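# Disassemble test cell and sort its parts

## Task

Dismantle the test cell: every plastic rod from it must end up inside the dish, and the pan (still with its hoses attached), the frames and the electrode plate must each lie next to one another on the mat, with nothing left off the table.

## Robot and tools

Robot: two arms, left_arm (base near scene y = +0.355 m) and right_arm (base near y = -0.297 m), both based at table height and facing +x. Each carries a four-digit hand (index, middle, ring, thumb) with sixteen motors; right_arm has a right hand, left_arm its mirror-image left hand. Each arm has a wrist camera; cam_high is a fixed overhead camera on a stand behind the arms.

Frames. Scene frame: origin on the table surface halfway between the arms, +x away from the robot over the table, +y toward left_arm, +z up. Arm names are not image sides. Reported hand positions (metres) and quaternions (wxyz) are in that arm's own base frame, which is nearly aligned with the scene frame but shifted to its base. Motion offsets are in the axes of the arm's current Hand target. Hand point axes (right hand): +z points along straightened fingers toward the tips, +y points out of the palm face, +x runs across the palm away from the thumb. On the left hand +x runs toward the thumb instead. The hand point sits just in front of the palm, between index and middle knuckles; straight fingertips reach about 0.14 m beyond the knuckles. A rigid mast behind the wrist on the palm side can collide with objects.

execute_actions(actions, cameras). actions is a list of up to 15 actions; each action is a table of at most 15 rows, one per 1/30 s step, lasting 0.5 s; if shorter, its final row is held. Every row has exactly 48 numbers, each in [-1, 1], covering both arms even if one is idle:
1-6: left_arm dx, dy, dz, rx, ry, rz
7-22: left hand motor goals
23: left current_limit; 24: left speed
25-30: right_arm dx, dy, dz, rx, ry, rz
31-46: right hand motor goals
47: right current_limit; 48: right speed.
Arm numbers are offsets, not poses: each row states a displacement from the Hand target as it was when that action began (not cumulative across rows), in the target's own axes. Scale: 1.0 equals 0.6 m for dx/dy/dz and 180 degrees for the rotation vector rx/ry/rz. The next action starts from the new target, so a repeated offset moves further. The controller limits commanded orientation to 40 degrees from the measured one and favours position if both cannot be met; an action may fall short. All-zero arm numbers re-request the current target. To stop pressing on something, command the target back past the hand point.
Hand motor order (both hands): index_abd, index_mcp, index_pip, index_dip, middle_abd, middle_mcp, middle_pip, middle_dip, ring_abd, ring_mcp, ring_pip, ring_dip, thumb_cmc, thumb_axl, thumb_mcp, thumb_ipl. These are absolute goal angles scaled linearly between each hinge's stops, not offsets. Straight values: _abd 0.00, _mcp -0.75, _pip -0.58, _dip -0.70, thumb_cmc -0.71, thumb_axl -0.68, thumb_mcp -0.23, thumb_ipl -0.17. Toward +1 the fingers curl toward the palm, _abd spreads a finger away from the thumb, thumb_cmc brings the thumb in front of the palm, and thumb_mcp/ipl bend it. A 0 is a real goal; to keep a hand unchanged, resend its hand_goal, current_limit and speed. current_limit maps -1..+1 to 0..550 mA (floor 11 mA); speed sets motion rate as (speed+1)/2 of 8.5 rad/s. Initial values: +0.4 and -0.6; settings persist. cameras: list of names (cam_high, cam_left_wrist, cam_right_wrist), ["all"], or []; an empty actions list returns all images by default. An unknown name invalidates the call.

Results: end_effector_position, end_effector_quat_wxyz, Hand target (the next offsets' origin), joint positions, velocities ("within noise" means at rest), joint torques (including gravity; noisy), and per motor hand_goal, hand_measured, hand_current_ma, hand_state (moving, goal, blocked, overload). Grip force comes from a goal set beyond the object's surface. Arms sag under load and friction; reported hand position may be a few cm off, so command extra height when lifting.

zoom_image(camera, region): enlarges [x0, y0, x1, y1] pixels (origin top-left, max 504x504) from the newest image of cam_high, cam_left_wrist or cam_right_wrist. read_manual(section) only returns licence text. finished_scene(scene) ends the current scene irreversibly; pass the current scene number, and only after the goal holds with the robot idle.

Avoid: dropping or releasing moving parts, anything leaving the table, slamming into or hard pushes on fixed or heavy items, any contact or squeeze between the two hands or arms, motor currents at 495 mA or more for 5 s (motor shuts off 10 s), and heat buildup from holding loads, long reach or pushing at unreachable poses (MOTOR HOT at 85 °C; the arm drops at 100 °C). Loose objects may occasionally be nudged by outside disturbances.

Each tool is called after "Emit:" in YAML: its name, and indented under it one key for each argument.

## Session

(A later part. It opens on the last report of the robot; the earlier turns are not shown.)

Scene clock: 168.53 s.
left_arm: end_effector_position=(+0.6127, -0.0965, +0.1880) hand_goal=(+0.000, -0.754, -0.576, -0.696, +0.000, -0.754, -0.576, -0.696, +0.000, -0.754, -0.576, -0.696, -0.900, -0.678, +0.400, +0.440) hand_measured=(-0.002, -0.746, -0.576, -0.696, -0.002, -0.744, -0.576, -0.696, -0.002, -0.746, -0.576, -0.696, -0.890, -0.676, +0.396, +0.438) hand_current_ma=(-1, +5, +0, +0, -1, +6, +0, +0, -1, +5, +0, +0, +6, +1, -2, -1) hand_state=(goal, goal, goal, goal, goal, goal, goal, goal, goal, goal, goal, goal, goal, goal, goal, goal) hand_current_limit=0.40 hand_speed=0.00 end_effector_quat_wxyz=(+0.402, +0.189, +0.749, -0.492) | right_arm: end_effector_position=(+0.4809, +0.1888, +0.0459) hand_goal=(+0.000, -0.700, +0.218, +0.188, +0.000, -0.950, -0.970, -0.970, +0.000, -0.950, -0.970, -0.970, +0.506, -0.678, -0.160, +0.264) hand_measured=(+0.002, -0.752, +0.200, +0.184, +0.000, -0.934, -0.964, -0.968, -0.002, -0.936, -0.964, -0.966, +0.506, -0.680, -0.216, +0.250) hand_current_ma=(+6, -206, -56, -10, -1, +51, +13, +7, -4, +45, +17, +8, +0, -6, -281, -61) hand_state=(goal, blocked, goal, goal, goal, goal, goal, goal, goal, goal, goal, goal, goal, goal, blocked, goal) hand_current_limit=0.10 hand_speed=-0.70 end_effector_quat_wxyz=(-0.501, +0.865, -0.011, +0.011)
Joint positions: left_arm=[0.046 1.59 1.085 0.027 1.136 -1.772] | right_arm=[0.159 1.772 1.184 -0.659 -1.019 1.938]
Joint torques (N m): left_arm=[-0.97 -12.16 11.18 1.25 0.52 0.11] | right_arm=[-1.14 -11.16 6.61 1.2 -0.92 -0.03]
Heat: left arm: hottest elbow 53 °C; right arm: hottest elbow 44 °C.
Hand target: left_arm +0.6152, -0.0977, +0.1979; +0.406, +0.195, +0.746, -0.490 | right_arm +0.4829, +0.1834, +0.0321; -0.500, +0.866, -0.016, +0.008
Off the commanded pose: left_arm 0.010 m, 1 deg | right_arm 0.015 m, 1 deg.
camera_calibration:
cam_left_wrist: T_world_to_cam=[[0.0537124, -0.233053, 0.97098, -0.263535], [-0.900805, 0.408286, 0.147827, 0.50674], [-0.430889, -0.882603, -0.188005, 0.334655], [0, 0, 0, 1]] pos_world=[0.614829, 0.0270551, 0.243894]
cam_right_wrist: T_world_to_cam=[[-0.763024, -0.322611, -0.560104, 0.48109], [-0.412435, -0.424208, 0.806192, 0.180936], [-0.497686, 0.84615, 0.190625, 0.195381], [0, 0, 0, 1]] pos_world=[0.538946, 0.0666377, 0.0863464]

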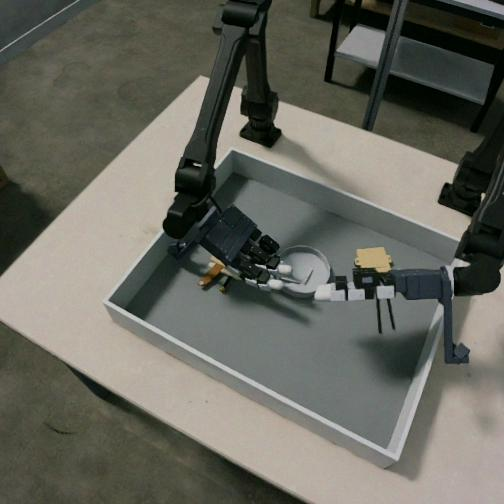

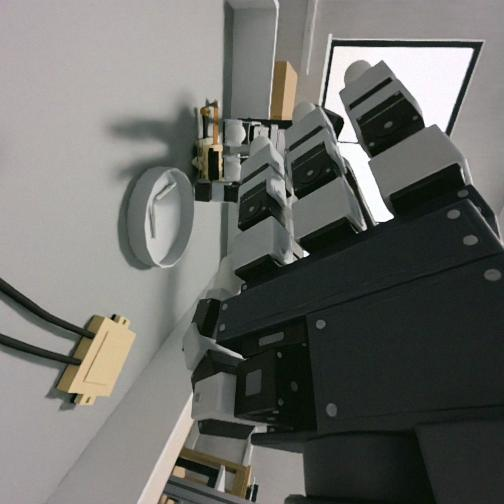

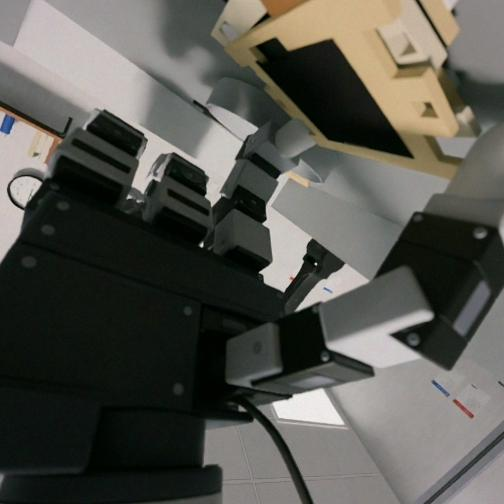

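Emit:
execute_actions:
  actions:
    - [[0,0,0,0,0,0, 0,-0.754,-0.576,-0.696,0,-0.754,-0.576,-0.696,0,-0.754,-0.576,-0.696,-0.9,-0.678,0.4,0.44,0.4,0, 0,-0.0361,-0.0208,0,0,0, 0,-0.68,0.2175,0.188,0,-0.95,-0.97,-0.97,0,-0.95,-0.97,-0.97,0.506,-0.677,-0.14,0.265,0.2,-0.7]]
  cameras: ["all"]

Emit:
zoom_image:
  camera: "cam_right_wrist"
  region: [250, 0, 504, 254]

Emit:
zoom_image:
  camera: "cam_left_wrist"
  region: [165, 100, 265, 220]

Scene clock: 169.60 s.
left_arm: end_effector_position=(+0.6127, -0.0965, +0.1880) hand_goal=(+0.000, -0.754, -0.576, -0.696, +0.000, -0.754, -0.576, -0.696, +0.000, -0.754, -0.576, -0.696, -0.900, -0.678, +0.400, +0.440) hand_measured=(-0.002, -0.746, -0.576, -0.696, -0.002, -0.744, -0.576, -0.696, -0.002, -0.746, -0.576, -0.696, -0.890, -0.676, +0.396, +0.438) hand_current_ma=(-1, +5, +0, +0, -1, +6, +0, +0, -1, +5, +0, +0, +6, +1, -2, -1) hand_state=(goal, goal, goal, goal, goal, goal, goal, goal, goal, goal, goal, goal, goal, goal, goal, goal) hand_current_limit=0.40 hand_speed=0.00 end_effector_quat_wxyz=(+0.402, +0.189, +0.749, -0.492) | right_arm: end_effector_position=(+0.4719, +0.1873, +0.0451) hand_goal=(+0.000, -0.680, +0.218, +0.188, +0.000, -0.950, -0.970, -0.970, +0.000, -0.950, -0.970, -0.970, +0.506, -0.678, -0.140, +0.264) hand_measured=(+0.002, -0.746, +0.194, +0.182, +0.000, -0.934, -0.964, -0.968, -0.002, -0.936, -0.964, -0.966, +0.508, -0.680, -0.212, +0.248) hand_current_ma=(+6, -272, -78, -18, -1, +51, +13, +7, -4, +45, +17, +8, +5, -6, -330, -74) hand_state=(goal, blocked, blocked, goal, goal, goal, goal, goal, goal, goal, goal, goal, goal, goal, blocked, goal) hand_current_limit=0.20 hand_speed=-0.70 end_effector_quat_wxyz=(-0.498, +0.867, -0.021, -0.006)
Joint positions: left_arm=[0.046 1.59 1.085 0.027 1.136 -1.772] | right_arm=[0.159 1.772 1.184 -0.698 -1.019 1.938]
Joint torques (N m): left_arm=[-0.85 -12.04 11.18 1.25 0.52 0.11] | right_arm=[-1.03 -13.68 8.38 0.44 -0.91 -0.02]
Heat: left arm: hottest elbow 53 °C; right arm: hottest elbow 44 °C.
Hand target: left_arm +0.6152, -0.0977, +0.1979; +0.406, +0.195, +0.746, -0.490 | right_arm +0.4829, +0.1834, +0.0571; -0.500, +0.866, -0.016, +0.008
Off the commanded pose: left_arm 0.010 m, 1 deg | right_arm 0.017 m, 2 deg.
camera_calibration:
cam_left_wrist: T_world_to_cam=[[0.0537124, -0.233053, 0.97098, -0.263535], [-0.900805, 0.408286, 0.147827, 0.50674], [-0.430889, -0.882603, -0.188005, 0.334655], [0, 0, 0, 1]] pos_world=[0.614829, 0.0270551, 0.243894]
cam_right_wrist: T_world_to_cam=[[-0.78436, -0.326036, -0.527713, 0.482529], [-0.380474, -0.419038, 0.824407, 0.160362], [-0.489918, 0.847412, 0.204629, 0.187724], [0, 0, 0, 1]] pos_world=[0.531459, 0.0654398, 0.0840195]

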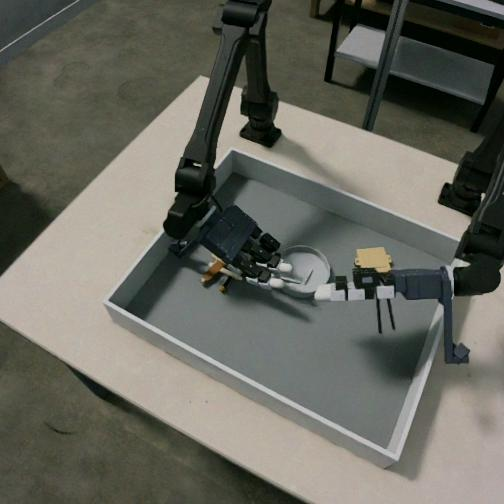

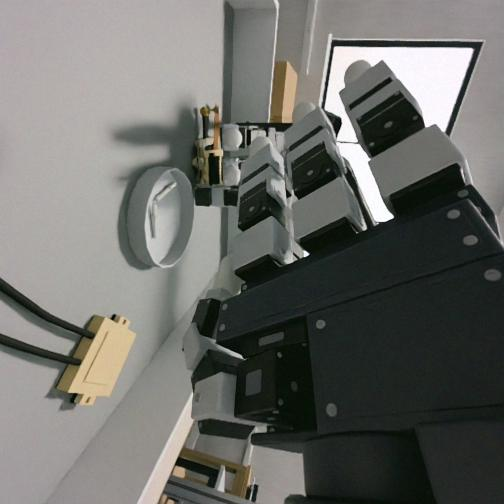

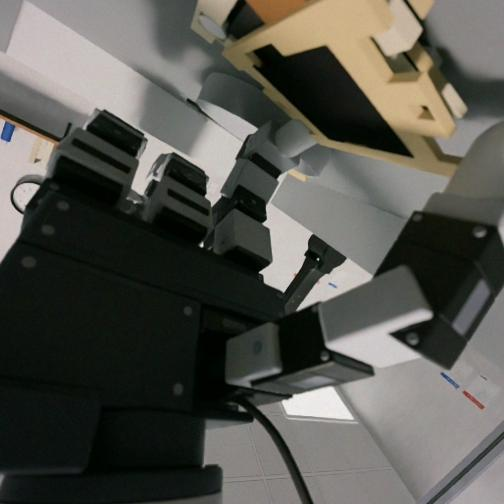

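Scaled by 1.984 from the camera's 504x504 image, which has a finer 720x720 frame.

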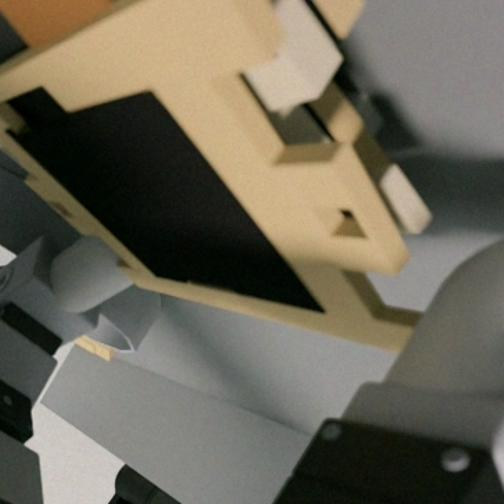

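Scaled by 4.200 from the camera's 504x504 image, which has a finer 720x720 frame.

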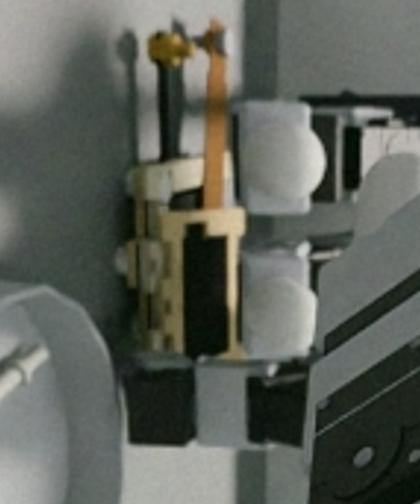

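Emit:
execute_actions:
  actions:
    - [[0,0,0,0,0,0, 0,-0.754,-0.576,-0.696,0,-0.754,-0.576,-0.696,0,-0.754,-0.576,-0.696,-0.9,-0.678,0.4,0.44,0.4,0, 0,-0.0361,-0.0208,0,0,0, 0,-0.68,0.2175,0.188,0,-0.95,-0.97,-0.97,0,-0.95,-0.97,-0.97,0.506,-0.677,-0.14,0.265,0.2,-0.7]]
  cameras: ["all"]

Emit:
zoom_image:
  camera: "cam_right_wrist"
  region: [200, 0, 504, 300]

Emit:
zoom_image:
  camera: "cam_left_wrist"
  region: [165, 100, 265, 220]

Scene clock: 170.67 s.
left_arm: end_effector_position=(+0.6127, -0.0965, +0.1880) hand_goal=(+0.000, -0.754, -0.576, -0.696, +0.000, -0.754, -0.576, -0.696, +0.000, -0.754, -0.576, -0.696, -0.900, -0.678, +0.400, +0.440) hand_measured=(-0.002, -0.746, -0.576, -0.696, -0.002, -0.744, -0.576, -0.696, -0.002, -0.746, -0.576, -0.696, -0.890, -0.676, +0.396, +0.438) hand_current_ma=(-1, +5, +0, +0, -1, +6, +0, +0, -1, +5, +0, +0, +6, +1, -2, -1) hand_state=(goal, goal, goal, goal, goal, goal, goal, goal, goal, goal, goal, goal, goal, goal, goal, goal) hand_current_limit=0.40 hand_speed=0.00 end_effector_quat_wxyz=(+0.402, +0.189, +0.749, -0.492) | right_arm: end_effector_position=(+0.4618, +0.1857, +0.0632) hand_goal=(+0.000, -0.680, +0.218, +0.188, +0.000, -0.950, -0.970, -0.970, +0.000, -0.950, -0.970, -0.970, +0.506, -0.678, -0.140, +0.264) hand_measured=(+0.002, -0.744, +0.192, +0.178, +0.000, -0.934, -0.964, -0.968, -0.002, -0.936, -0.964, -0.966, +0.510, -0.680, -0.212, +0.248) hand_current_ma=(+6, -261, -86, -29, -1, +51, +13, +7, -4, +45, +17, +8, +8, -5, -330, -74) hand_state=(goal, blocked, blocked, goal, goal, goal, goal, goal, goal, goal, goal, goal, goal, goal, blocked, goal) hand_current_limit=0.20 hand_speed=-0.70 end_effector_quat_wxyz=(-0.496, +0.868, -0.026, -0.015)
Joint positions: left_arm=[0.046 1.59 1.085 0.027 1.136 -1.772] | right_arm=[0.159 1.734 1.187 -0.761 -1.019 1.938]
Joint torques (N m): left_arm=[-0.97 -12.1 11.19 1.26 0.52 0.1] | right_arm=[-1.08 -13.16 10.25 0.43 -0.92 -0.01]
Heat: left arm: hottest elbow 53 °C; right arm: hottest elbow 44 °C.
Hand target: left_arm +0.6152, -0.0977, +0.1979; +0.406, +0.195, +0.746, -0.490 | right_arm +0.4829, +0.1835, +0.0822; -0.500, +0.866, -0.016, +0.008
Off the commanded pose: left_arm 0.010 m, 1 deg | right_arm 0.029 m, 3 deg.
camera_calibration:
cam_left_wrist: T_world_to_cam=[[0.0537124, -0.233053, 0.97098, -0.263535], [-0.900805, 0.408286, 0.147827, 0.50674], [-0.430889, -0.882603, -0.188005, 0.334655], [0, 0, 0, 1]] pos_world=[0.614829, 0.0270551, 0.243894]
cam_right_wrist: T_world_to_cam=[[-0.795507, -0.327815, -0.509613, 0.487922], [-0.36268, -0.416148, 0.833837, 0.1316], [-0.485419, 0.84815, 0.212157, 0.177766], [0, 0, 0, 1]] pos_world=[0.522166, 0.0639409, 0.101205]

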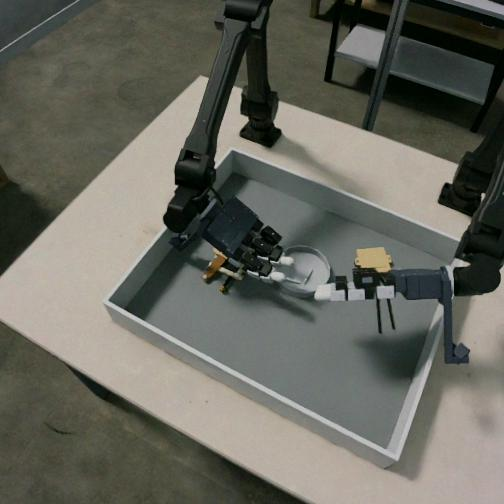

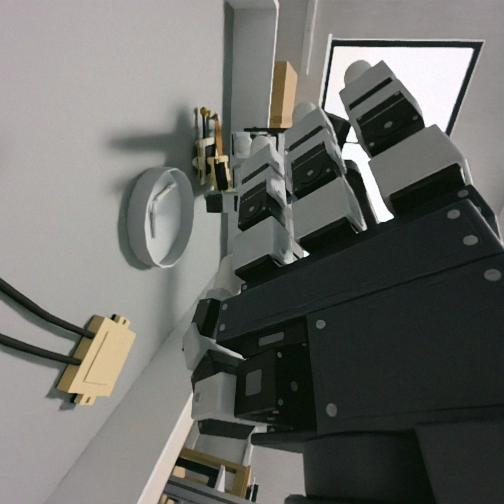

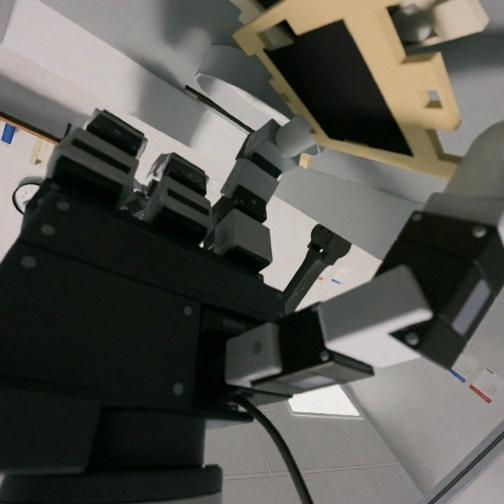

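Scaled by 1.658 from the camera's 504x504 image, which has a finer 720x720 frame.

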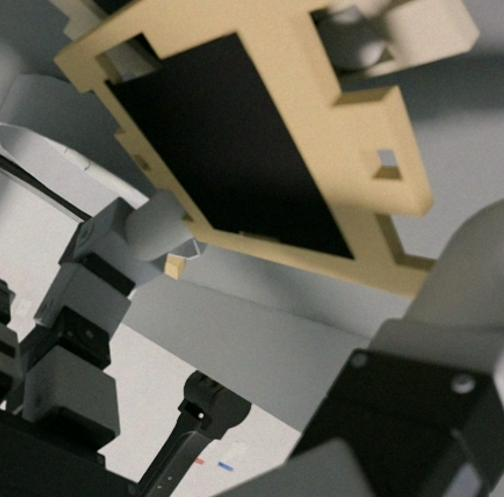

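Scaled by 4.200 from the camera's 504x504 image, which has a finer 720x720 frame.

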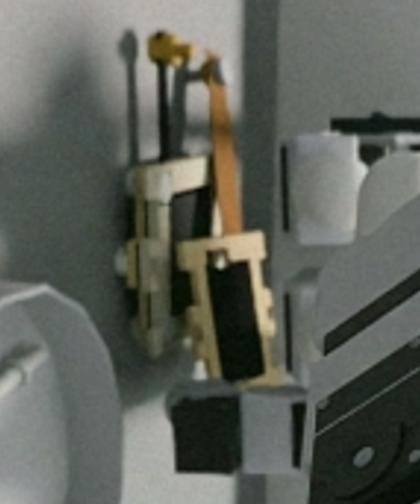

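Emit:
execute_actions:
  actions:
    - [[0,0,0,0,0,0, 0,-0.754,-0.576,-0.696,0,-0.754,-0.576,-0.696,0,-0.754,-0.576,-0.696,-0.9,-0.678,0.4,0.44,0.4,0, -0.04,0.001,-0.0015,0,0,0, 0,-0.68,0.2175,0.188,0,-0.95,-0.97,-0.97,0,-0.95,-0.97,-0.97,0.506,-0.677,-0.14,0.265,0.2,-0.7]]
    - [[0,0,0,0,0,0, 0,-0.754,-0.576,-0.696,0,-0.754,-0.576,-0.696,0,-0.754,-0.576,-0.696,-0.9,-0.678,0.4,0.44,0.4,0, -0.04,0.001,-0.0015,0,0,0, 0,-0.68,0.2175,0.188,0,-0.95,-0.97,-0.97,0,-0.95,-0.97,-0.97,0.506,-0.677,-0.14,0.265,0.2,-0.7]]
  cameras: ["all"]

Emit:
zoom_image:
  camera: "cam_high"
  region: [180, 220, 280, 320]

Emit:
zoom_image:
  camera: "cam_left_wrist"
  region: [165, 100, 265, 220]

Scene clock: 172.87 s.
left_arm: end_effector_position=(+0.6127, -0.0965, +0.1880) hand_goal=(+0.000, -0.754, -0.576, -0.696, +0.000, -0.754, -0.576, -0.696, +0.000, -0.754, -0.576, -0.696, -0.900, -0.678, +0.400, +0.440) hand_measured=(-0.002, -0.746, -0.576, -0.696, -0.002, -0.744, -0.576, -0.696, -0.002, -0.746, -0.576, -0.696, -0.890, -0.676, +0.396, +0.438) hand_current_ma=(-1, +5, +0, +0, -1, +6, +0, +0, -1, +5, +0, +0, +6, +1, -2, -1) hand_state=(goal, goal, goal, goal, goal, goal, goal, goal, goal, goal, goal, goal, goal, goal, goal, goal) hand_current_limit=0.40 hand_speed=0.00 end_effector_quat_wxyz=(+0.402, +0.189, +0.749, -0.492) | right_arm: end_effector_position=(+0.4379, +0.1819, +0.0805) hand_goal=(+0.000, -0.680, +0.218, +0.188, +0.000, -0.950, -0.970, -0.970, +0.000, -0.950, -0.970, -0.970, +0.506, -0.678, -0.140, +0.264) hand_measured=(+0.002, -0.742, +0.192, +0.178, +0.000, -0.934, -0.964, -0.968, -0.002, -0.936, -0.964, -0.966, +0.510, -0.680, -0.212, +0.246) hand_current_ma=(+6, -257, -88, -30, -1, +51, +13, +7, -4, +45, +17, +8, +12, -4, -330, -75) hand_state=(goal, blocked, blocked, goal, goal, goal, goal, goal, goal, goal, goal, goal, goal, goal, blocked, goal) hand_current_limit=0.20 hand_speed=-0.70 end_effector_quat_wxyz=(-0.500, +0.866, -0.015, +0.006)
Joint positions: left_arm=[0.046 1.59 1.085 0.027 1.136 -1.772] | right_arm=[0.159 1.628 1.097 -0.724 -1.018 1.942]
Joint torques (N m): left_arm=[-0.85 -12.04 11.17 1.26 0.52 0.11] | right_arm=[0.03 -12.16 6.28 1.2 -0.74 0.18]
Heat: left arm: hottest elbow 53 °C; right arm: hottest elbow 44 °C.
Hand target: left_arm +0.6152, -0.0977, +0.1979; +0.406, +0.195, +0.746, -0.490 | right_arm +0.4351, +0.1830, +0.0822; -0.500, +0.866, -0.016, +0.008
Off the commanded pose: left_arm 0.010 m, 1 deg | right_arm 0.004 m, 0 deg.
camera_calibration:
cam_left_wrist: T_world_to_cam=[[0.0537124, -0.233053, 0.97098, -0.263535], [-0.900805, 0.408286, 0.147827, 0.50674], [-0.430889, -0.882603, -0.188005, 0.334655], [0, 0, 0, 1]] pos_world=[0.614829, 0.0270551, 0.243894]
cam_right_wrist: T_world_to_cam=[[-0.77053, -0.32182, -0.550196, 0.467861], [-0.403481, -0.421969, 0.811878, 0.127652], [-0.493444, 0.84757, 0.195292, 0.170719], [0, 0, 0, 1]] pos_world=[0.496246, 0.0597362, 0.120438]

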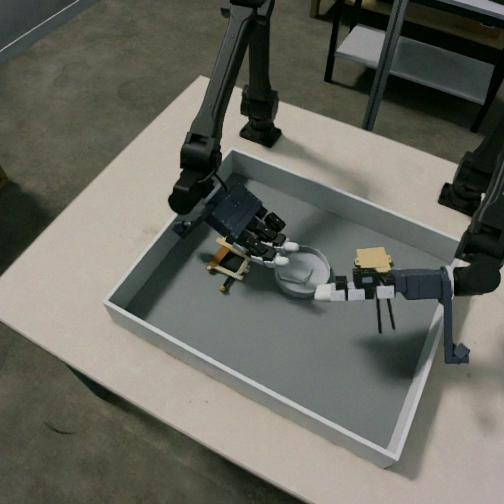

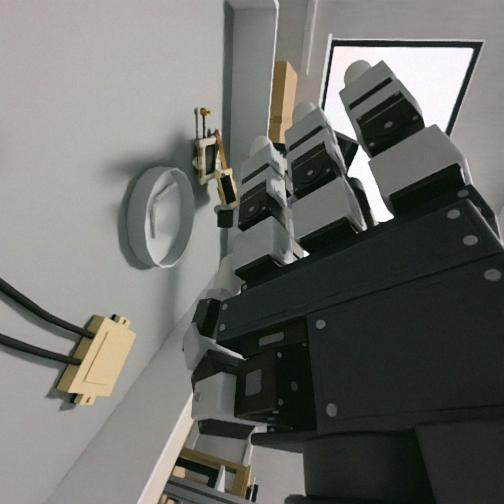

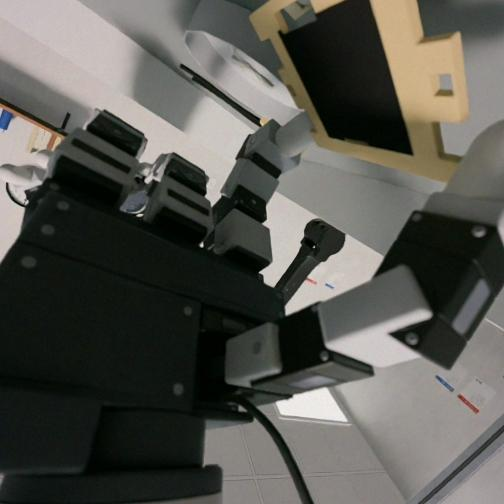

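Scaled by 5.040 from the camera's 504x504 image, which has a finer 720x720 frame.

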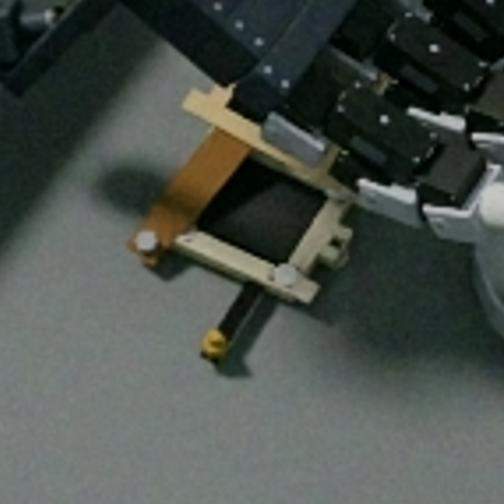

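Scaled by 4.200 from the camera's 504x504 image, which has a finer 720x720 frame.

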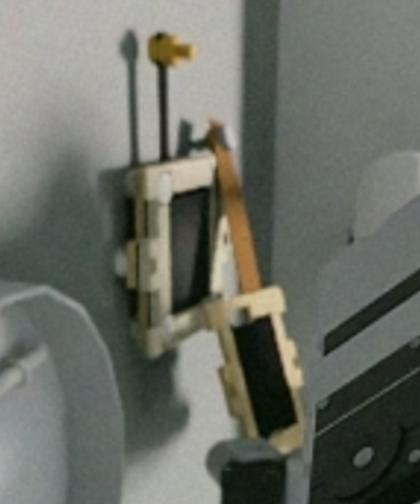

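Emit:
execute_actions:
  actions:
    - [[0,0,0,0,0,0, 0,-0.754,-0.576,-0.696,0,-0.754,-0.576,-0.696,0,-0.754,-0.576,-0.696,-0.9,-0.678,0.4,0.44,0.4,0, -0.05,-0.014,-0.0107,0,0,0, 0,-0.68,0.2175,0.188,0,-0.95,-0.97,-0.97,0,-0.95,-0.97,-0.97,0.506,-0.677,-0.14,0.265,0.2,-0.7]]
    - [[0,0,0,0,0,0, 0,-0.754,-0.576,-0.696,0,-0.754,-0.576,-0.696,0,-0.754,-0.576,-0.696,-0.9,-0.678,0.4,0.44,0.4,0, -0.05,0.001,-0.0015,0,0,0, 0,-0.68,0.2175,0.188,0,-0.95,-0.97,-0.97,0,-0.95,-0.97,-0.97,0.506,-0.677,-0.14,0.265,0.2,-0.7]]
    - [[0,0,0,0,0,0, 0,-0.754,-0.576,-0.696,0,-0.754,-0.576,-0.696,0,-0.754,-0.576,-0.696,-0.9,-0.678,0.4,0.44,0.4,0, -0.05,0.001,-0.0015,0,0,0, 0,-0.68,0.2175,0.188,0,-0.95,-0.97,-0.97,0,-0.95,-0.97,-0.97,0.506,-0.677,-0.14,0.265,0.2,-0.7]]
  cameras: ["all"]

Emit:
zoom_image:
  camera: "cam_high"
  region: [180, 200, 280, 320]

Emit:
zoom_image:
  camera: "cam_left_wrist"
  region: [165, 100, 265, 260]

Scene clock: 175.47 s.
left_arm: end_effector_position=(+0.6127, -0.0965, +0.1880) hand_goal=(+0.000, -0.754, -0.576, -0.696, +0.000, -0.754, -0.576, -0.696, +0.000, -0.754, -0.576, -0.696, -0.900, -0.678, +0.400, +0.440) hand_measured=(-0.002, -0.746, -0.576, -0.696, -0.002, -0.744, -0.576, -0.696, -0.002, -0.746, -0.576, -0.696, -0.890, -0.676, +0.396, +0.438) hand_current_ma=(-1, +5, +0, +0, -1, +6, +0, +0, -1, +5, +0, +0, +6, +1, -2, -1) hand_state=(goal, goal, goal, goal, goal, goal, goal, goal, goal, goal, goal, goal, goal, goal, goal, goal) hand_current_limit=0.40 hand_speed=0.00 end_effector_quat_wxyz=(+0.402, +0.189, +0.749, -0.492) | right_arm: end_effector_position=(+0.3492, +0.1799, +0.0927) hand_goal=(+0.000, -0.680, +0.218, +0.188, +0.000, -0.950, -0.970, -0.970, +0.000, -0.950, -0.970, -0.970, +0.506, -0.678, -0.140, +0.264) hand_measured=(+0.002, -0.742, +0.192, +0.176, +0.000, -0.934, -0.964, -0.968, -0.002, -0.936, -0.964, -0.966, +0.508, -0.678, -0.212, +0.246) hand_current_ma=(+6, -252, -90, -33, -1, +51, +13, +7, -4, +45, +17, +8, +3, -2, -330, -77) hand_state=(goal, blocked, blocked, goal, goal, goal, goal, goal, goal, goal, goal, goal, goal, goal, blocked, goal) hand_current_limit=0.20 hand_speed=-0.70 end_effector_quat_wxyz=(-0.501, +0.866, -0.017, +0.008)
Joint positions: left_arm=[0.046 1.59 1.085 0.027 1.136 -1.772] | right_arm=[0.192 1.385 0.854 -0.665 -1.005 2.009]
Joint torques (N m): left_arm=[-0.91 -12.04 11.18 1.26 0.52 0.1] | right_arm=[0.67 -8.76 6.34 1.35 -0.69 0.17]
Heat: left arm: hottest elbow 53 °C; right arm: hottest elbow 44 °C.
Hand target: left_arm +0.6152, -0.0977, +0.1979; +0.406, +0.195, +0.746, -0.490 | right_arm +0.3448, +0.1827, +0.0926; -0.500, +0.866, -0.016, +0.008
Off the commanded pose: left_arm 0.010 m, 1 deg | right_arm 0.005 m, 0 deg.
camera_calibration:
cam_left_wrist: T_world_to_cam=[[0.0537124, -0.233053, 0.97098, -0.263535], [-0.900805, 0.408286, 0.147827, 0.50674], [-0.430889, -0.882603, -0.188005, 0.334655], [0, 0, 0, 1]] pos_world=[0.614829, 0.0270551, 0.243894]
cam_right_wrist: T_world_to_cam=[[-0.771027, -0.317628, -0.551933, 0.40511], [-0.407474, -0.419978, 0.810915, 0.0822143], [-0.489369, 0.850136, 0.19439, 0.124417], [0, 0, 0, 1]] pos_world=[0.406737, 0.0574311, 0.132739]

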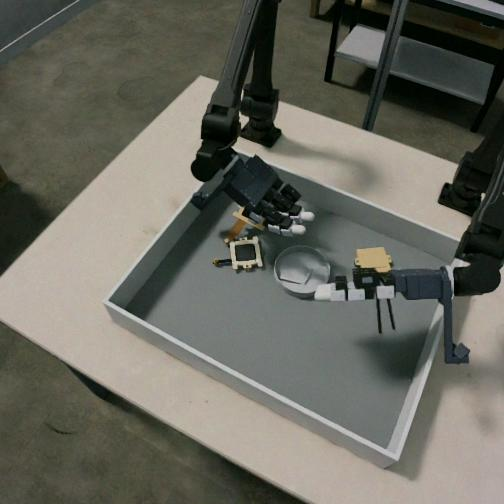

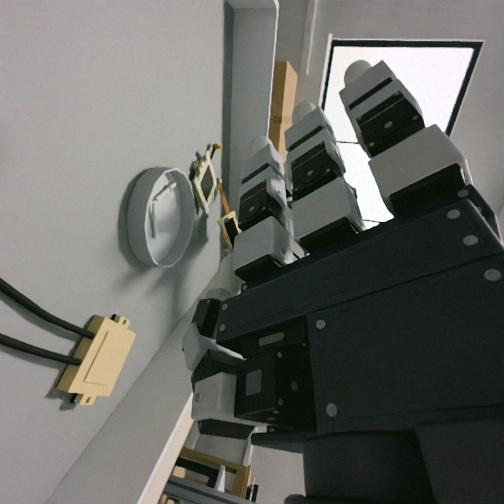

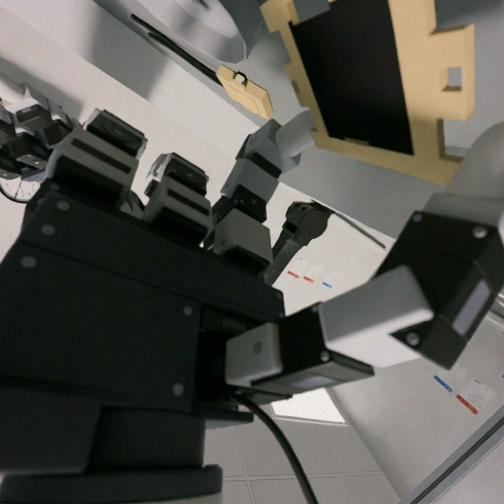

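Scaled by 4.200 from the camera's 504x504 image, which has a finer 720x720 frame.

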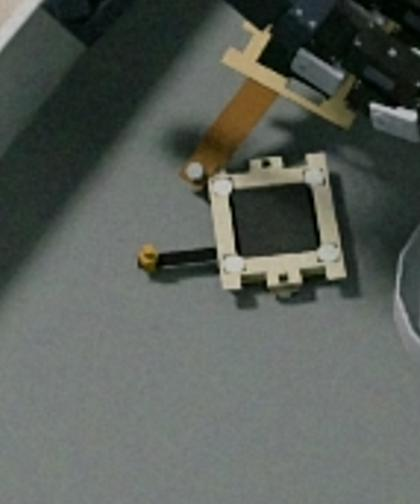

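Scaled by 3.150 from the camera's 504x504 image, which has a finer 720x720 frame.

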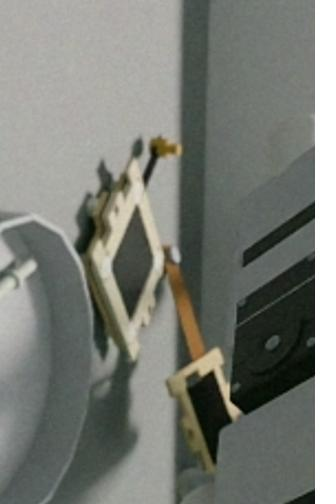

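Emit:
execute_actions:
  actions:
    - [[0,0,0,0,0,0, 0,-0.754,-0.576,-0.696,0,-0.754,-0.576,-0.696,0,-0.754,-0.576,-0.696,-0.9,-0.678,0.4,0.44,0.4,0, -0.058,0.001,-0.0015,0,0,0, 0,-0.68,0.2175,0.188,0,-0.95,-0.97,-0.97,0,-0.95,-0.97,-0.97,0.506,-0.677,-0.14,0.265,0.2,-0.7]]
    - [[0,0,0,0,0,0, 0,-0.754,-0.576,-0.696,0,-0.754,-0.576,-0.696,0,-0.754,-0.576,-0.696,-0.9,-0.678,0.4,0.44,0.4,0, 0,0.0361,0.0208,0,0,0, 0,-0.68,0.2175,0.188,0,-0.95,-0.97,-0.97,0,-0.95,-0.97,-0.97,0.506,-0.677,-0.14,0.265,0.2,-0.7]]
  cameras: ["all"]

Emit:
zoom_image:
  camera: "cam_high"
  region: [180, 180, 280, 300]

Emit:
zoom_image:
  camera: "cam_right_wrist"
  region: [200, 0, 504, 300]

Scene clock: 177.20 s.
left_arm: end_effector_position=(+0.6127, -0.0965, +0.1880) hand_goal=(+0.000, -0.754, -0.576, -0.696, +0.000, -0.754, -0.576, -0.696, +0.000, -0.754, -0.576, -0.696, -0.900, -0.678, +0.400, +0.440) hand_measured=(-0.002, -0.746, -0.576, -0.696, -0.002, -0.744, -0.576, -0.696, -0.002, -0.746, -0.576, -0.696, -0.890, -0.676, +0.396, +0.438) hand_current_ma=(-1, +5, +0, +0, -1, +6, +0, +0, -1, +5, +0, +0, +6, +1, -2, -1) hand_state=(goal, goal, goal, goal, goal, goal, goal, goal, goal, goal, goal, goal, goal, goal, goal, goal) hand_current_limit=0.40 hand_speed=0.00 end_effector_quat_wxyz=(+0.402, +0.189, +0.749, -0.492) | right_arm: end_effector_position=(+0.3136, +0.1809, +0.0764) hand_goal=(+0.000, -0.680, +0.218, +0.188, +0.000, -0.950, -0.970, -0.970, +0.000, -0.950, -0.970, -0.970, +0.506, -0.678, -0.140, +0.264) hand_measured=(+0.002, -0.742, +0.192, +0.176, +0.000, -0.934, -0.964, -0.968, -0.002, -0.936, -0.964, -0.966, +0.508, -0.678, -0.212, +0.246) hand_current_ma=(+6, -252, -90, -33, -1, +51, +13, +7, -4, +45, +17, +8, +4, -2, -330, -77) hand_state=(goal, blocked, blocked, goal, goal, goal, goal, goal, goal, goal, goal, goal, goal, goal, blocked, goal) hand_current_limit=0.20 hand_speed=-0.70 end_effector_quat_wxyz=(-0.503, +0.864, -0.012, +0.017)
Joint positions: left_arm=[0.046 1.59 1.085 0.027 1.136 -1.772] | right_arm=[0.214 1.303 0.721 -0.56 -0.997 2.048]
Joint torques (N m): left_arm=[-0.79 -11.99 11.19 1.25 0.52 0.1] | right_arm=[0.32 -5.36 6.42 1.42 -0.65 0.14]
Heat: left arm: hottest elbow 53 °C; right arm: hottest elbow 43 °C.
Hand target: left_arm +0.6152, -0.0977, +0.1979; +0.406, +0.195, +0.746, -0.490 | right_arm +0.3101, +0.1829, +0.0676; -0.500, +0.866, -0.016, +0.008
Off the commanded pose: left_arm 0.010 m, 1 deg | right_arm 0.010 m, 1 deg.
camera_calibration:
cam_left_wrist: T_world_to_cam=[[0.0537124, -0.233053, 0.97098, -0.263535], [-0.900805, 0.408286, 0.147827, 0.50674], [-0.430889, -0.882603, -0.188005, 0.334655], [0, 0, 0, 1]] pos_world=[0.614829, 0.0270551, 0.243894]
cam_right_wrist: T_world_to_cam=[[-0.759601, -0.314669, -0.569201, 0.366194], [-0.42401, -0.424032, 0.800258, 0.0881244], [-0.493176, 0.849223, 0.188672, 0.111123], [0, 0, 0, 1]] pos_world=[0.37033, 0.0582293, 0.11695]

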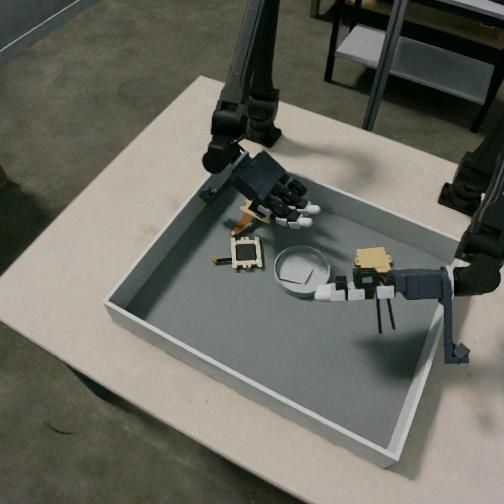

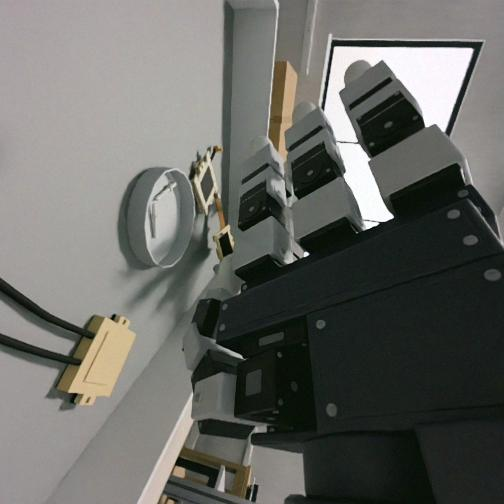

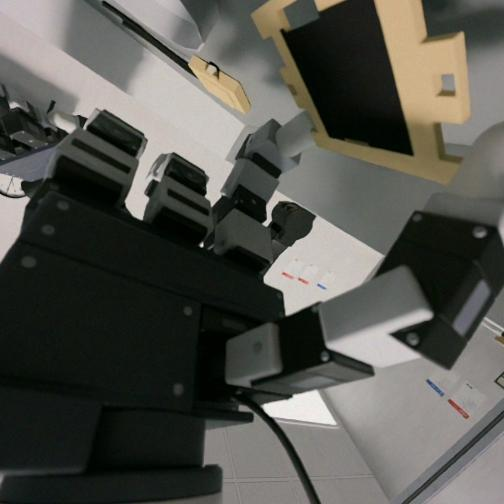

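Scaled by 4.200 from the camera's 504x504 image, which has a finer 720x720 frame.

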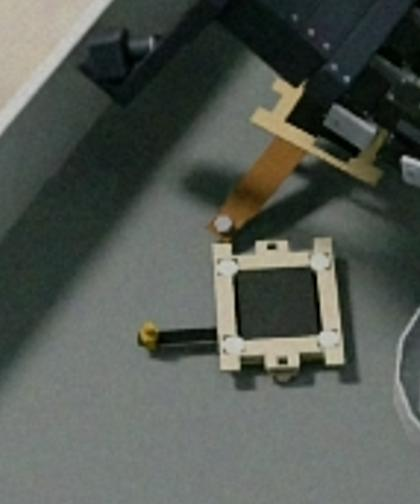

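Scaled by 1.658 from the camera's 504x504 image, which has a finer 720x720 frame.

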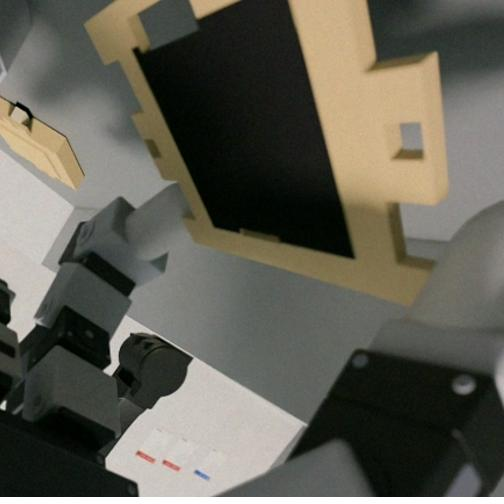

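Emit:
execute_actions:
  actions:
    - [[0,0,0,0,0,0, 0,-0.754,-0.576,-0.696,0,-0.754,-0.576,-0.696,0,-0.754,-0.576,-0.696,-0.9,-0.678,0.4,0.44,0.4,0, -0.008,0.0289,0.0167,0,0,0, 0,-0.68,0.2175,0.188,0,-0.95,-0.97,-0.97,0,-0.95,-0.97,-0.97,0.506,-0.677,-0.14,0.265,0.2,-0.7]]
    - [[0,0,0,0,0,0, 0,-0.754,-0.576,-0.696,0,-0.754,-0.576,-0.696,0,-0.754,-0.576,-0.696,-0.9,-0.678,0.4,0.44,0.4,0, 0,0.0144,0.0083,0,0,0, 0,-0.68,0.2175,0.188,0,-0.95,-0.97,-0.97,0,-0.95,-0.97,-0.97,0.506,-0.677,-0.14,0.265,0.2,-0.7]]
  cameras: ["all"]

Emit:
zoom_image:
  camera: "cam_high"
  region: [180, 180, 280, 300]

Emit:
zoom_image:
  camera: "cam_right_wrist"
  region: [200, 0, 504, 300]

Scene clock: 178.87 s.
left_arm: end_effector_position=(+0.6127, -0.0965, +0.1880) hand_goal=(+0.000, -0.754, -0.576, -0.696, +0.000, -0.754, -0.576, -0.696, +0.000, -0.754, -0.576, -0.696, -0.900, -0.678, +0.400, +0.440) hand_measured=(-0.002, -0.746, -0.576, -0.696, -0.002, -0.744, -0.576, -0.696, -0.002, -0.746, -0.576, -0.696, -0.890, -0.676, +0.396, +0.438) hand_current_ma=(-1, +5, +0, +0, -1, +6, +0, +0, -1, +5, +0, +0, +6, +1, -2, -1) hand_state=(goal, goal, goal, goal, goal, goal, goal, goal, goal, goal, goal, goal, goal, goal, goal, goal) hand_current_limit=0.40 hand_speed=0.00 end_effector_quat_wxyz=(+0.402, +0.189, +0.749, -0.492) | right_arm: end_effector_position=(+0.3105, +0.1806, +0.0464) hand_goal=(+0.000, -0.680, +0.218, +0.188, +0.000, -0.950, -0.970, -0.970, +0.000, -0.950, -0.970, -0.970, +0.506, -0.678, -0.140, +0.264) hand_measured=(+0.002, -0.742, +0.192, +0.176, +0.000, -0.934, -0.964, -0.968, -0.002, -0.936, -0.964, -0.966, +0.508, -0.678, -0.212, +0.246) hand_current_ma=(+6, -252, -90, -33, -1, +51, +13, +7, -4, +45, +17, +8, +6, -2, -330, -77) hand_state=(goal, blocked, blocked, goal, goal, goal, goal, goal, goal, goal, goal, goal, goal, goal, blocked, goal) hand_current_limit=0.20 hand_speed=-0.70 end_effector_quat_wxyz=(-0.503, +0.864, -0.012, +0.019)
Joint positions: left_arm=[0.046 1.59 1.085 0.027 1.136 -1.772] | right_arm=[0.216 1.352 0.668 -0.452 -0.995 2.054]
Joint torques (N m): left_arm=[-0.91 -12.04 11.19 1.26 0.52 0.11] | right_arm=[0.62 -5.54 5.87 1.4 -0.67 0.14]
Heat: left arm: hottest elbow 53 °C; right arm: hottest elbow 43 °C.
Hand target: left_arm +0.6152, -0.0977, +0.1979; +0.406, +0.195, +0.746, -0.490 | right_arm +0.3053, +0.1831, +0.0376; -0.500, +0.866, -0.016, +0.008
Off the commanded pose: left_arm 0.010 m, 1 deg | right_arm 0.010 m, 1 deg.
camera_calibration:
cam_left_wrist: T_world_to_cam=[[0.0537124, -0.233053, 0.97098, -0.263535], [-0.900805, 0.408286, 0.147827, 0.50674], [-0.430889, -0.882603, -0.188005, 0.334655], [0, 0, 0, 1]] pos_world=[0.614829, 0.0270551, 0.243894]
cam_right_wrist: T_world_to_cam=[[-0.759325, -0.313178, -0.570391, 0.346329], [-0.426365, -0.42273, 0.799695, 0.111109], [-0.491568, 0.850423, 0.187462, 0.114889], [0, 0, 0, 1]] pos_world=[0.366825, 0.0577273, 0.0871521]

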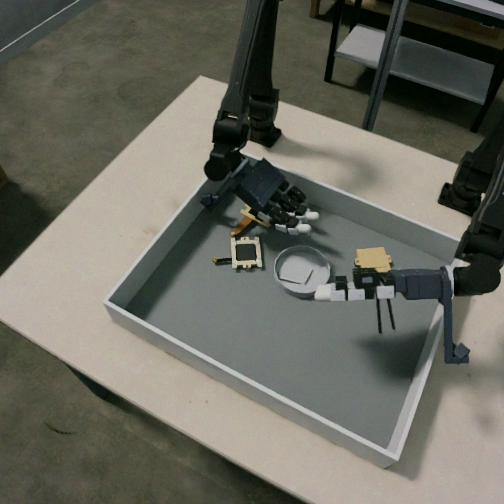

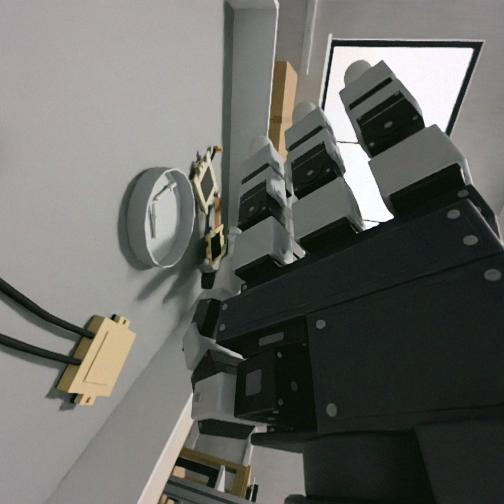

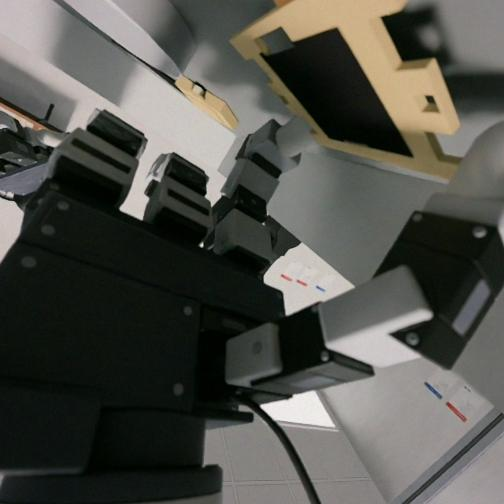

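Scaled by 4.200 from the camera's 504x504 image, which has a finer 720x720 frame.

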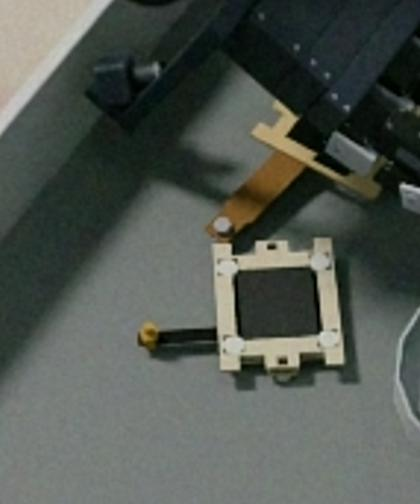

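Scaled by 1.658 from the camera's 504x504 image, which has a finer 720x720 frame.

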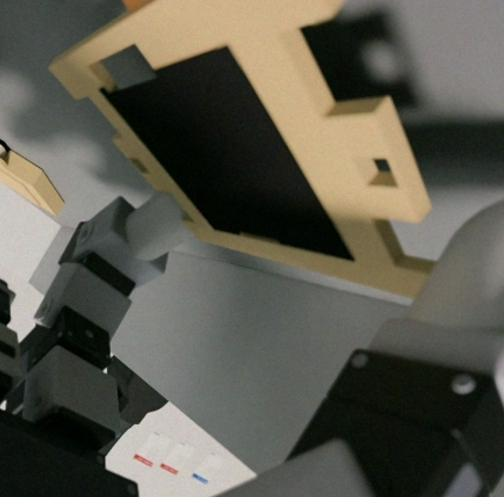

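Emit:
execute_actions:
  actions:
    - [[0,0,0,0,0,0, 0,-0.754,-0.576,-0.696,0,-0.754,-0.576,-0.696,0,-0.754,-0.576,-0.696,-0.9,-0.678,0.4,0.44,0.4,0, 0,0.0072,0.0042,0,0,0, 0,-0.70,0.2175,0.188,0,-0.95,-0.97,-0.97,0,-0.95,-0.97,-0.97,0.506,-0.677,-0.17,0.265,0.2,-0.7]]
    - [[0,0,0,0,0,0, 0,-0.754,-0.576,-0.696,0,-0.754,-0.576,-0.696,0,-0.754,-0.576,-0.696,-0.9,-0.678,0.4,0.44,0.4,0, 0,0,0,0,0,0, 0,-0.80,0.2175,0.188,0,-0.95,-0.97,-0.97,0,-0.95,-0.97,-0.97,0.506,-0.677,-0.27,0.265,0.2,-0.8]]
    - [[0,0,0,0,0,0, 0,-0.754,-0.576,-0.696,0,-0.754,-0.576,-0.696,0,-0.754,-0.576,-0.696,-0.9,-0.678,0.4,0.44,0.4,0, 0,0,0,0,0,0, 0,-0.9,0.2175,0.188,0,-0.95,-0.97,-0.97,0,-0.95,-0.97,-0.97,0.506,-0.677,-0.36,0.265,0.2,-0.7]]
  cameras: ["all"]

Emit:
zoom_image:
  camera: "cam_high"
  region: [180, 180, 280, 300]

Emit:
zoom_image:
  camera: "cam_right_wrist"
  region: [200, 0, 504, 300]

Scene clock: 181.07 s.
left_arm: end_effector_position=(+0.6127, -0.0965, +0.1880) hand_goal=(+0.000, -0.754, -0.576, -0.696, +0.000, -0.754, -0.576, -0.696, +0.000, -0.754, -0.576, -0.696, -0.900, -0.678, +0.400, +0.440) hand_measured=(-0.002, -0.746, -0.576, -0.696, -0.002, -0.744, -0.576, -0.696, -0.002, -0.746, -0.576, -0.696, -0.890, -0.676, +0.396, +0.438) hand_current_ma=(-1, +5, +0, +0, -1, +6, +0, +0, -1, +5, +0, +0, +6, +1, -2, -1) hand_state=(goal, goal, goal, goal, goal, goal, goal, goal, goal, goal, goal, goal, goal, goal, goal, goal) hand_current_limit=0.40 hand_speed=0.00 end_effector_quat_wxyz=(+0.402, +0.189, +0.749, -0.492) | right_arm: end_effector_position=(+0.3111, +0.1808, +0.0420) hand_goal=(+0.000, -0.900, +0.218, +0.188, +0.000, -0.950, -0.970, -0.970, +0.000, -0.950, -0.970, -0.970, +0.506, -0.678, -0.360, +0.264) hand_measured=(+0.002, -0.882, +0.216, +0.184, +0.000, -0.934, -0.964, -0.968, -0.002, -0.936, -0.964, -0.966, +0.508, -0.678, -0.354, +0.262) hand_current_ma=(+6, +59, -5, -9, -1, +51, +13, +7, -4, +45, +17, +8, +6, -2, +21, -7) hand_state=(goal, goal, goal, goal, goal, goal, goal, goal, goal, goal, goal, goal, goal, goal, goal, goal) hand_current_limit=0.20 hand_speed=-0.70 end_effector_quat_wxyz=(-0.503, +0.864, -0.012, +0.020)
Joint positions: left_arm=[0.046 1.59 1.085 0.027 1.136 -1.772] | right_arm=[0.216 1.362 0.663 -0.433 -0.995 2.054]
Joint torques (N m): left_arm=[-0.91 -12.1 11.17 1.25 0.52 0.11] | right_arm=[0.62 -5.48 5.75 1.44 -0.67 0.14]
Heat: left arm: hottest elbow 53 °C; right arm: hottest elbow 43 °C.
Hand target: left_arm +0.6152, -0.0977, +0.1979; +0.406, +0.195, +0.746, -0.490 | right_arm +0.3052, +0.1831, +0.0326; -0.500, +0.866, -0.016, +0.008
Off the commanded pose: left_arm 0.010 m, 1 deg | right_arm 0.011 m, 1 deg.
camera_calibration:
cam_left_wrist: T_world_to_cam=[[0.0537124, -0.233053, 0.97098, -0.263535], [-0.900805, 0.408286, 0.147827, 0.50674], [-0.430889, -0.882603, -0.188005, 0.334655], [0, 0, 0, 1]] pos_world=[0.614829, 0.0270551, 0.243894]
cam_right_wrist: T_world_to_cam=[[-0.758082, -0.31271, -0.572298, 0.343935], [-0.428253, -0.423124, 0.798477, 0.115742], [-0.491845, 0.850399, 0.186844, 0.115944], [0, 0, 0, 1]] pos_world=[0.367324, 0.0579269, 0.0827533]

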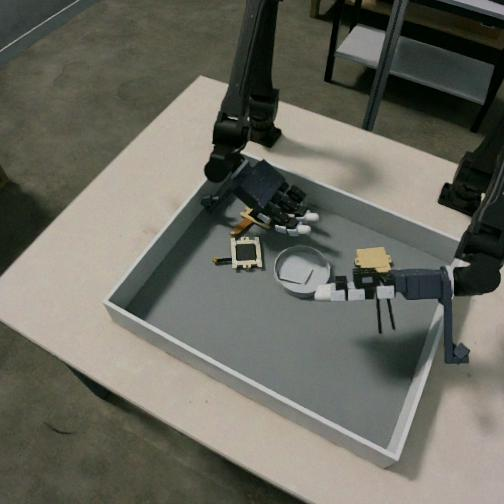

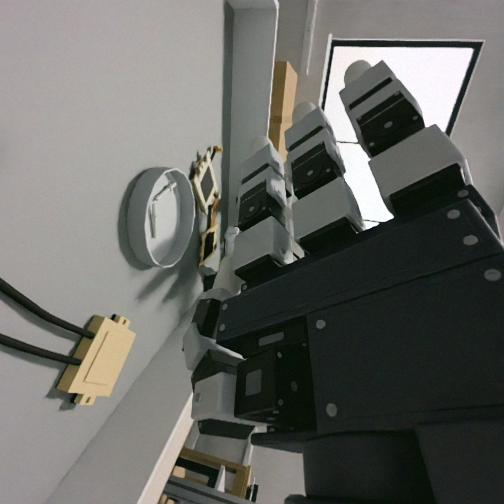

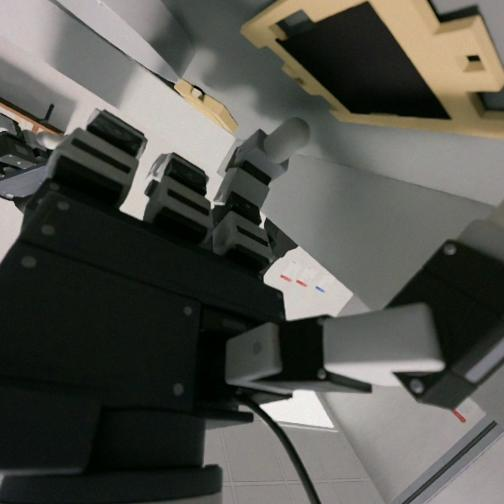

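Scaled by 4.200 from the camera's 504x504 image, which has a finer 720x720 frame.

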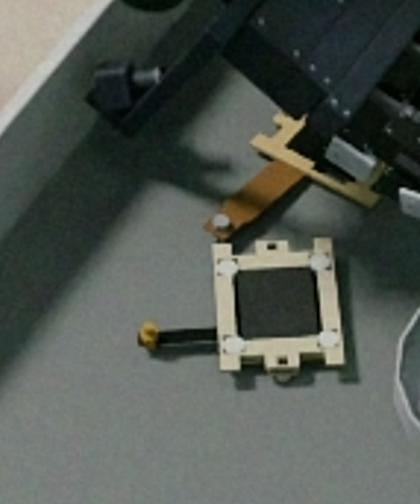

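Scaled by 1.658 from the camera's 504x504 image, which has a finer 720x720 frame.

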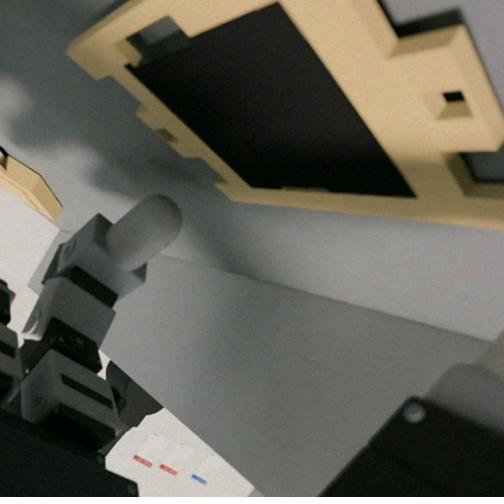

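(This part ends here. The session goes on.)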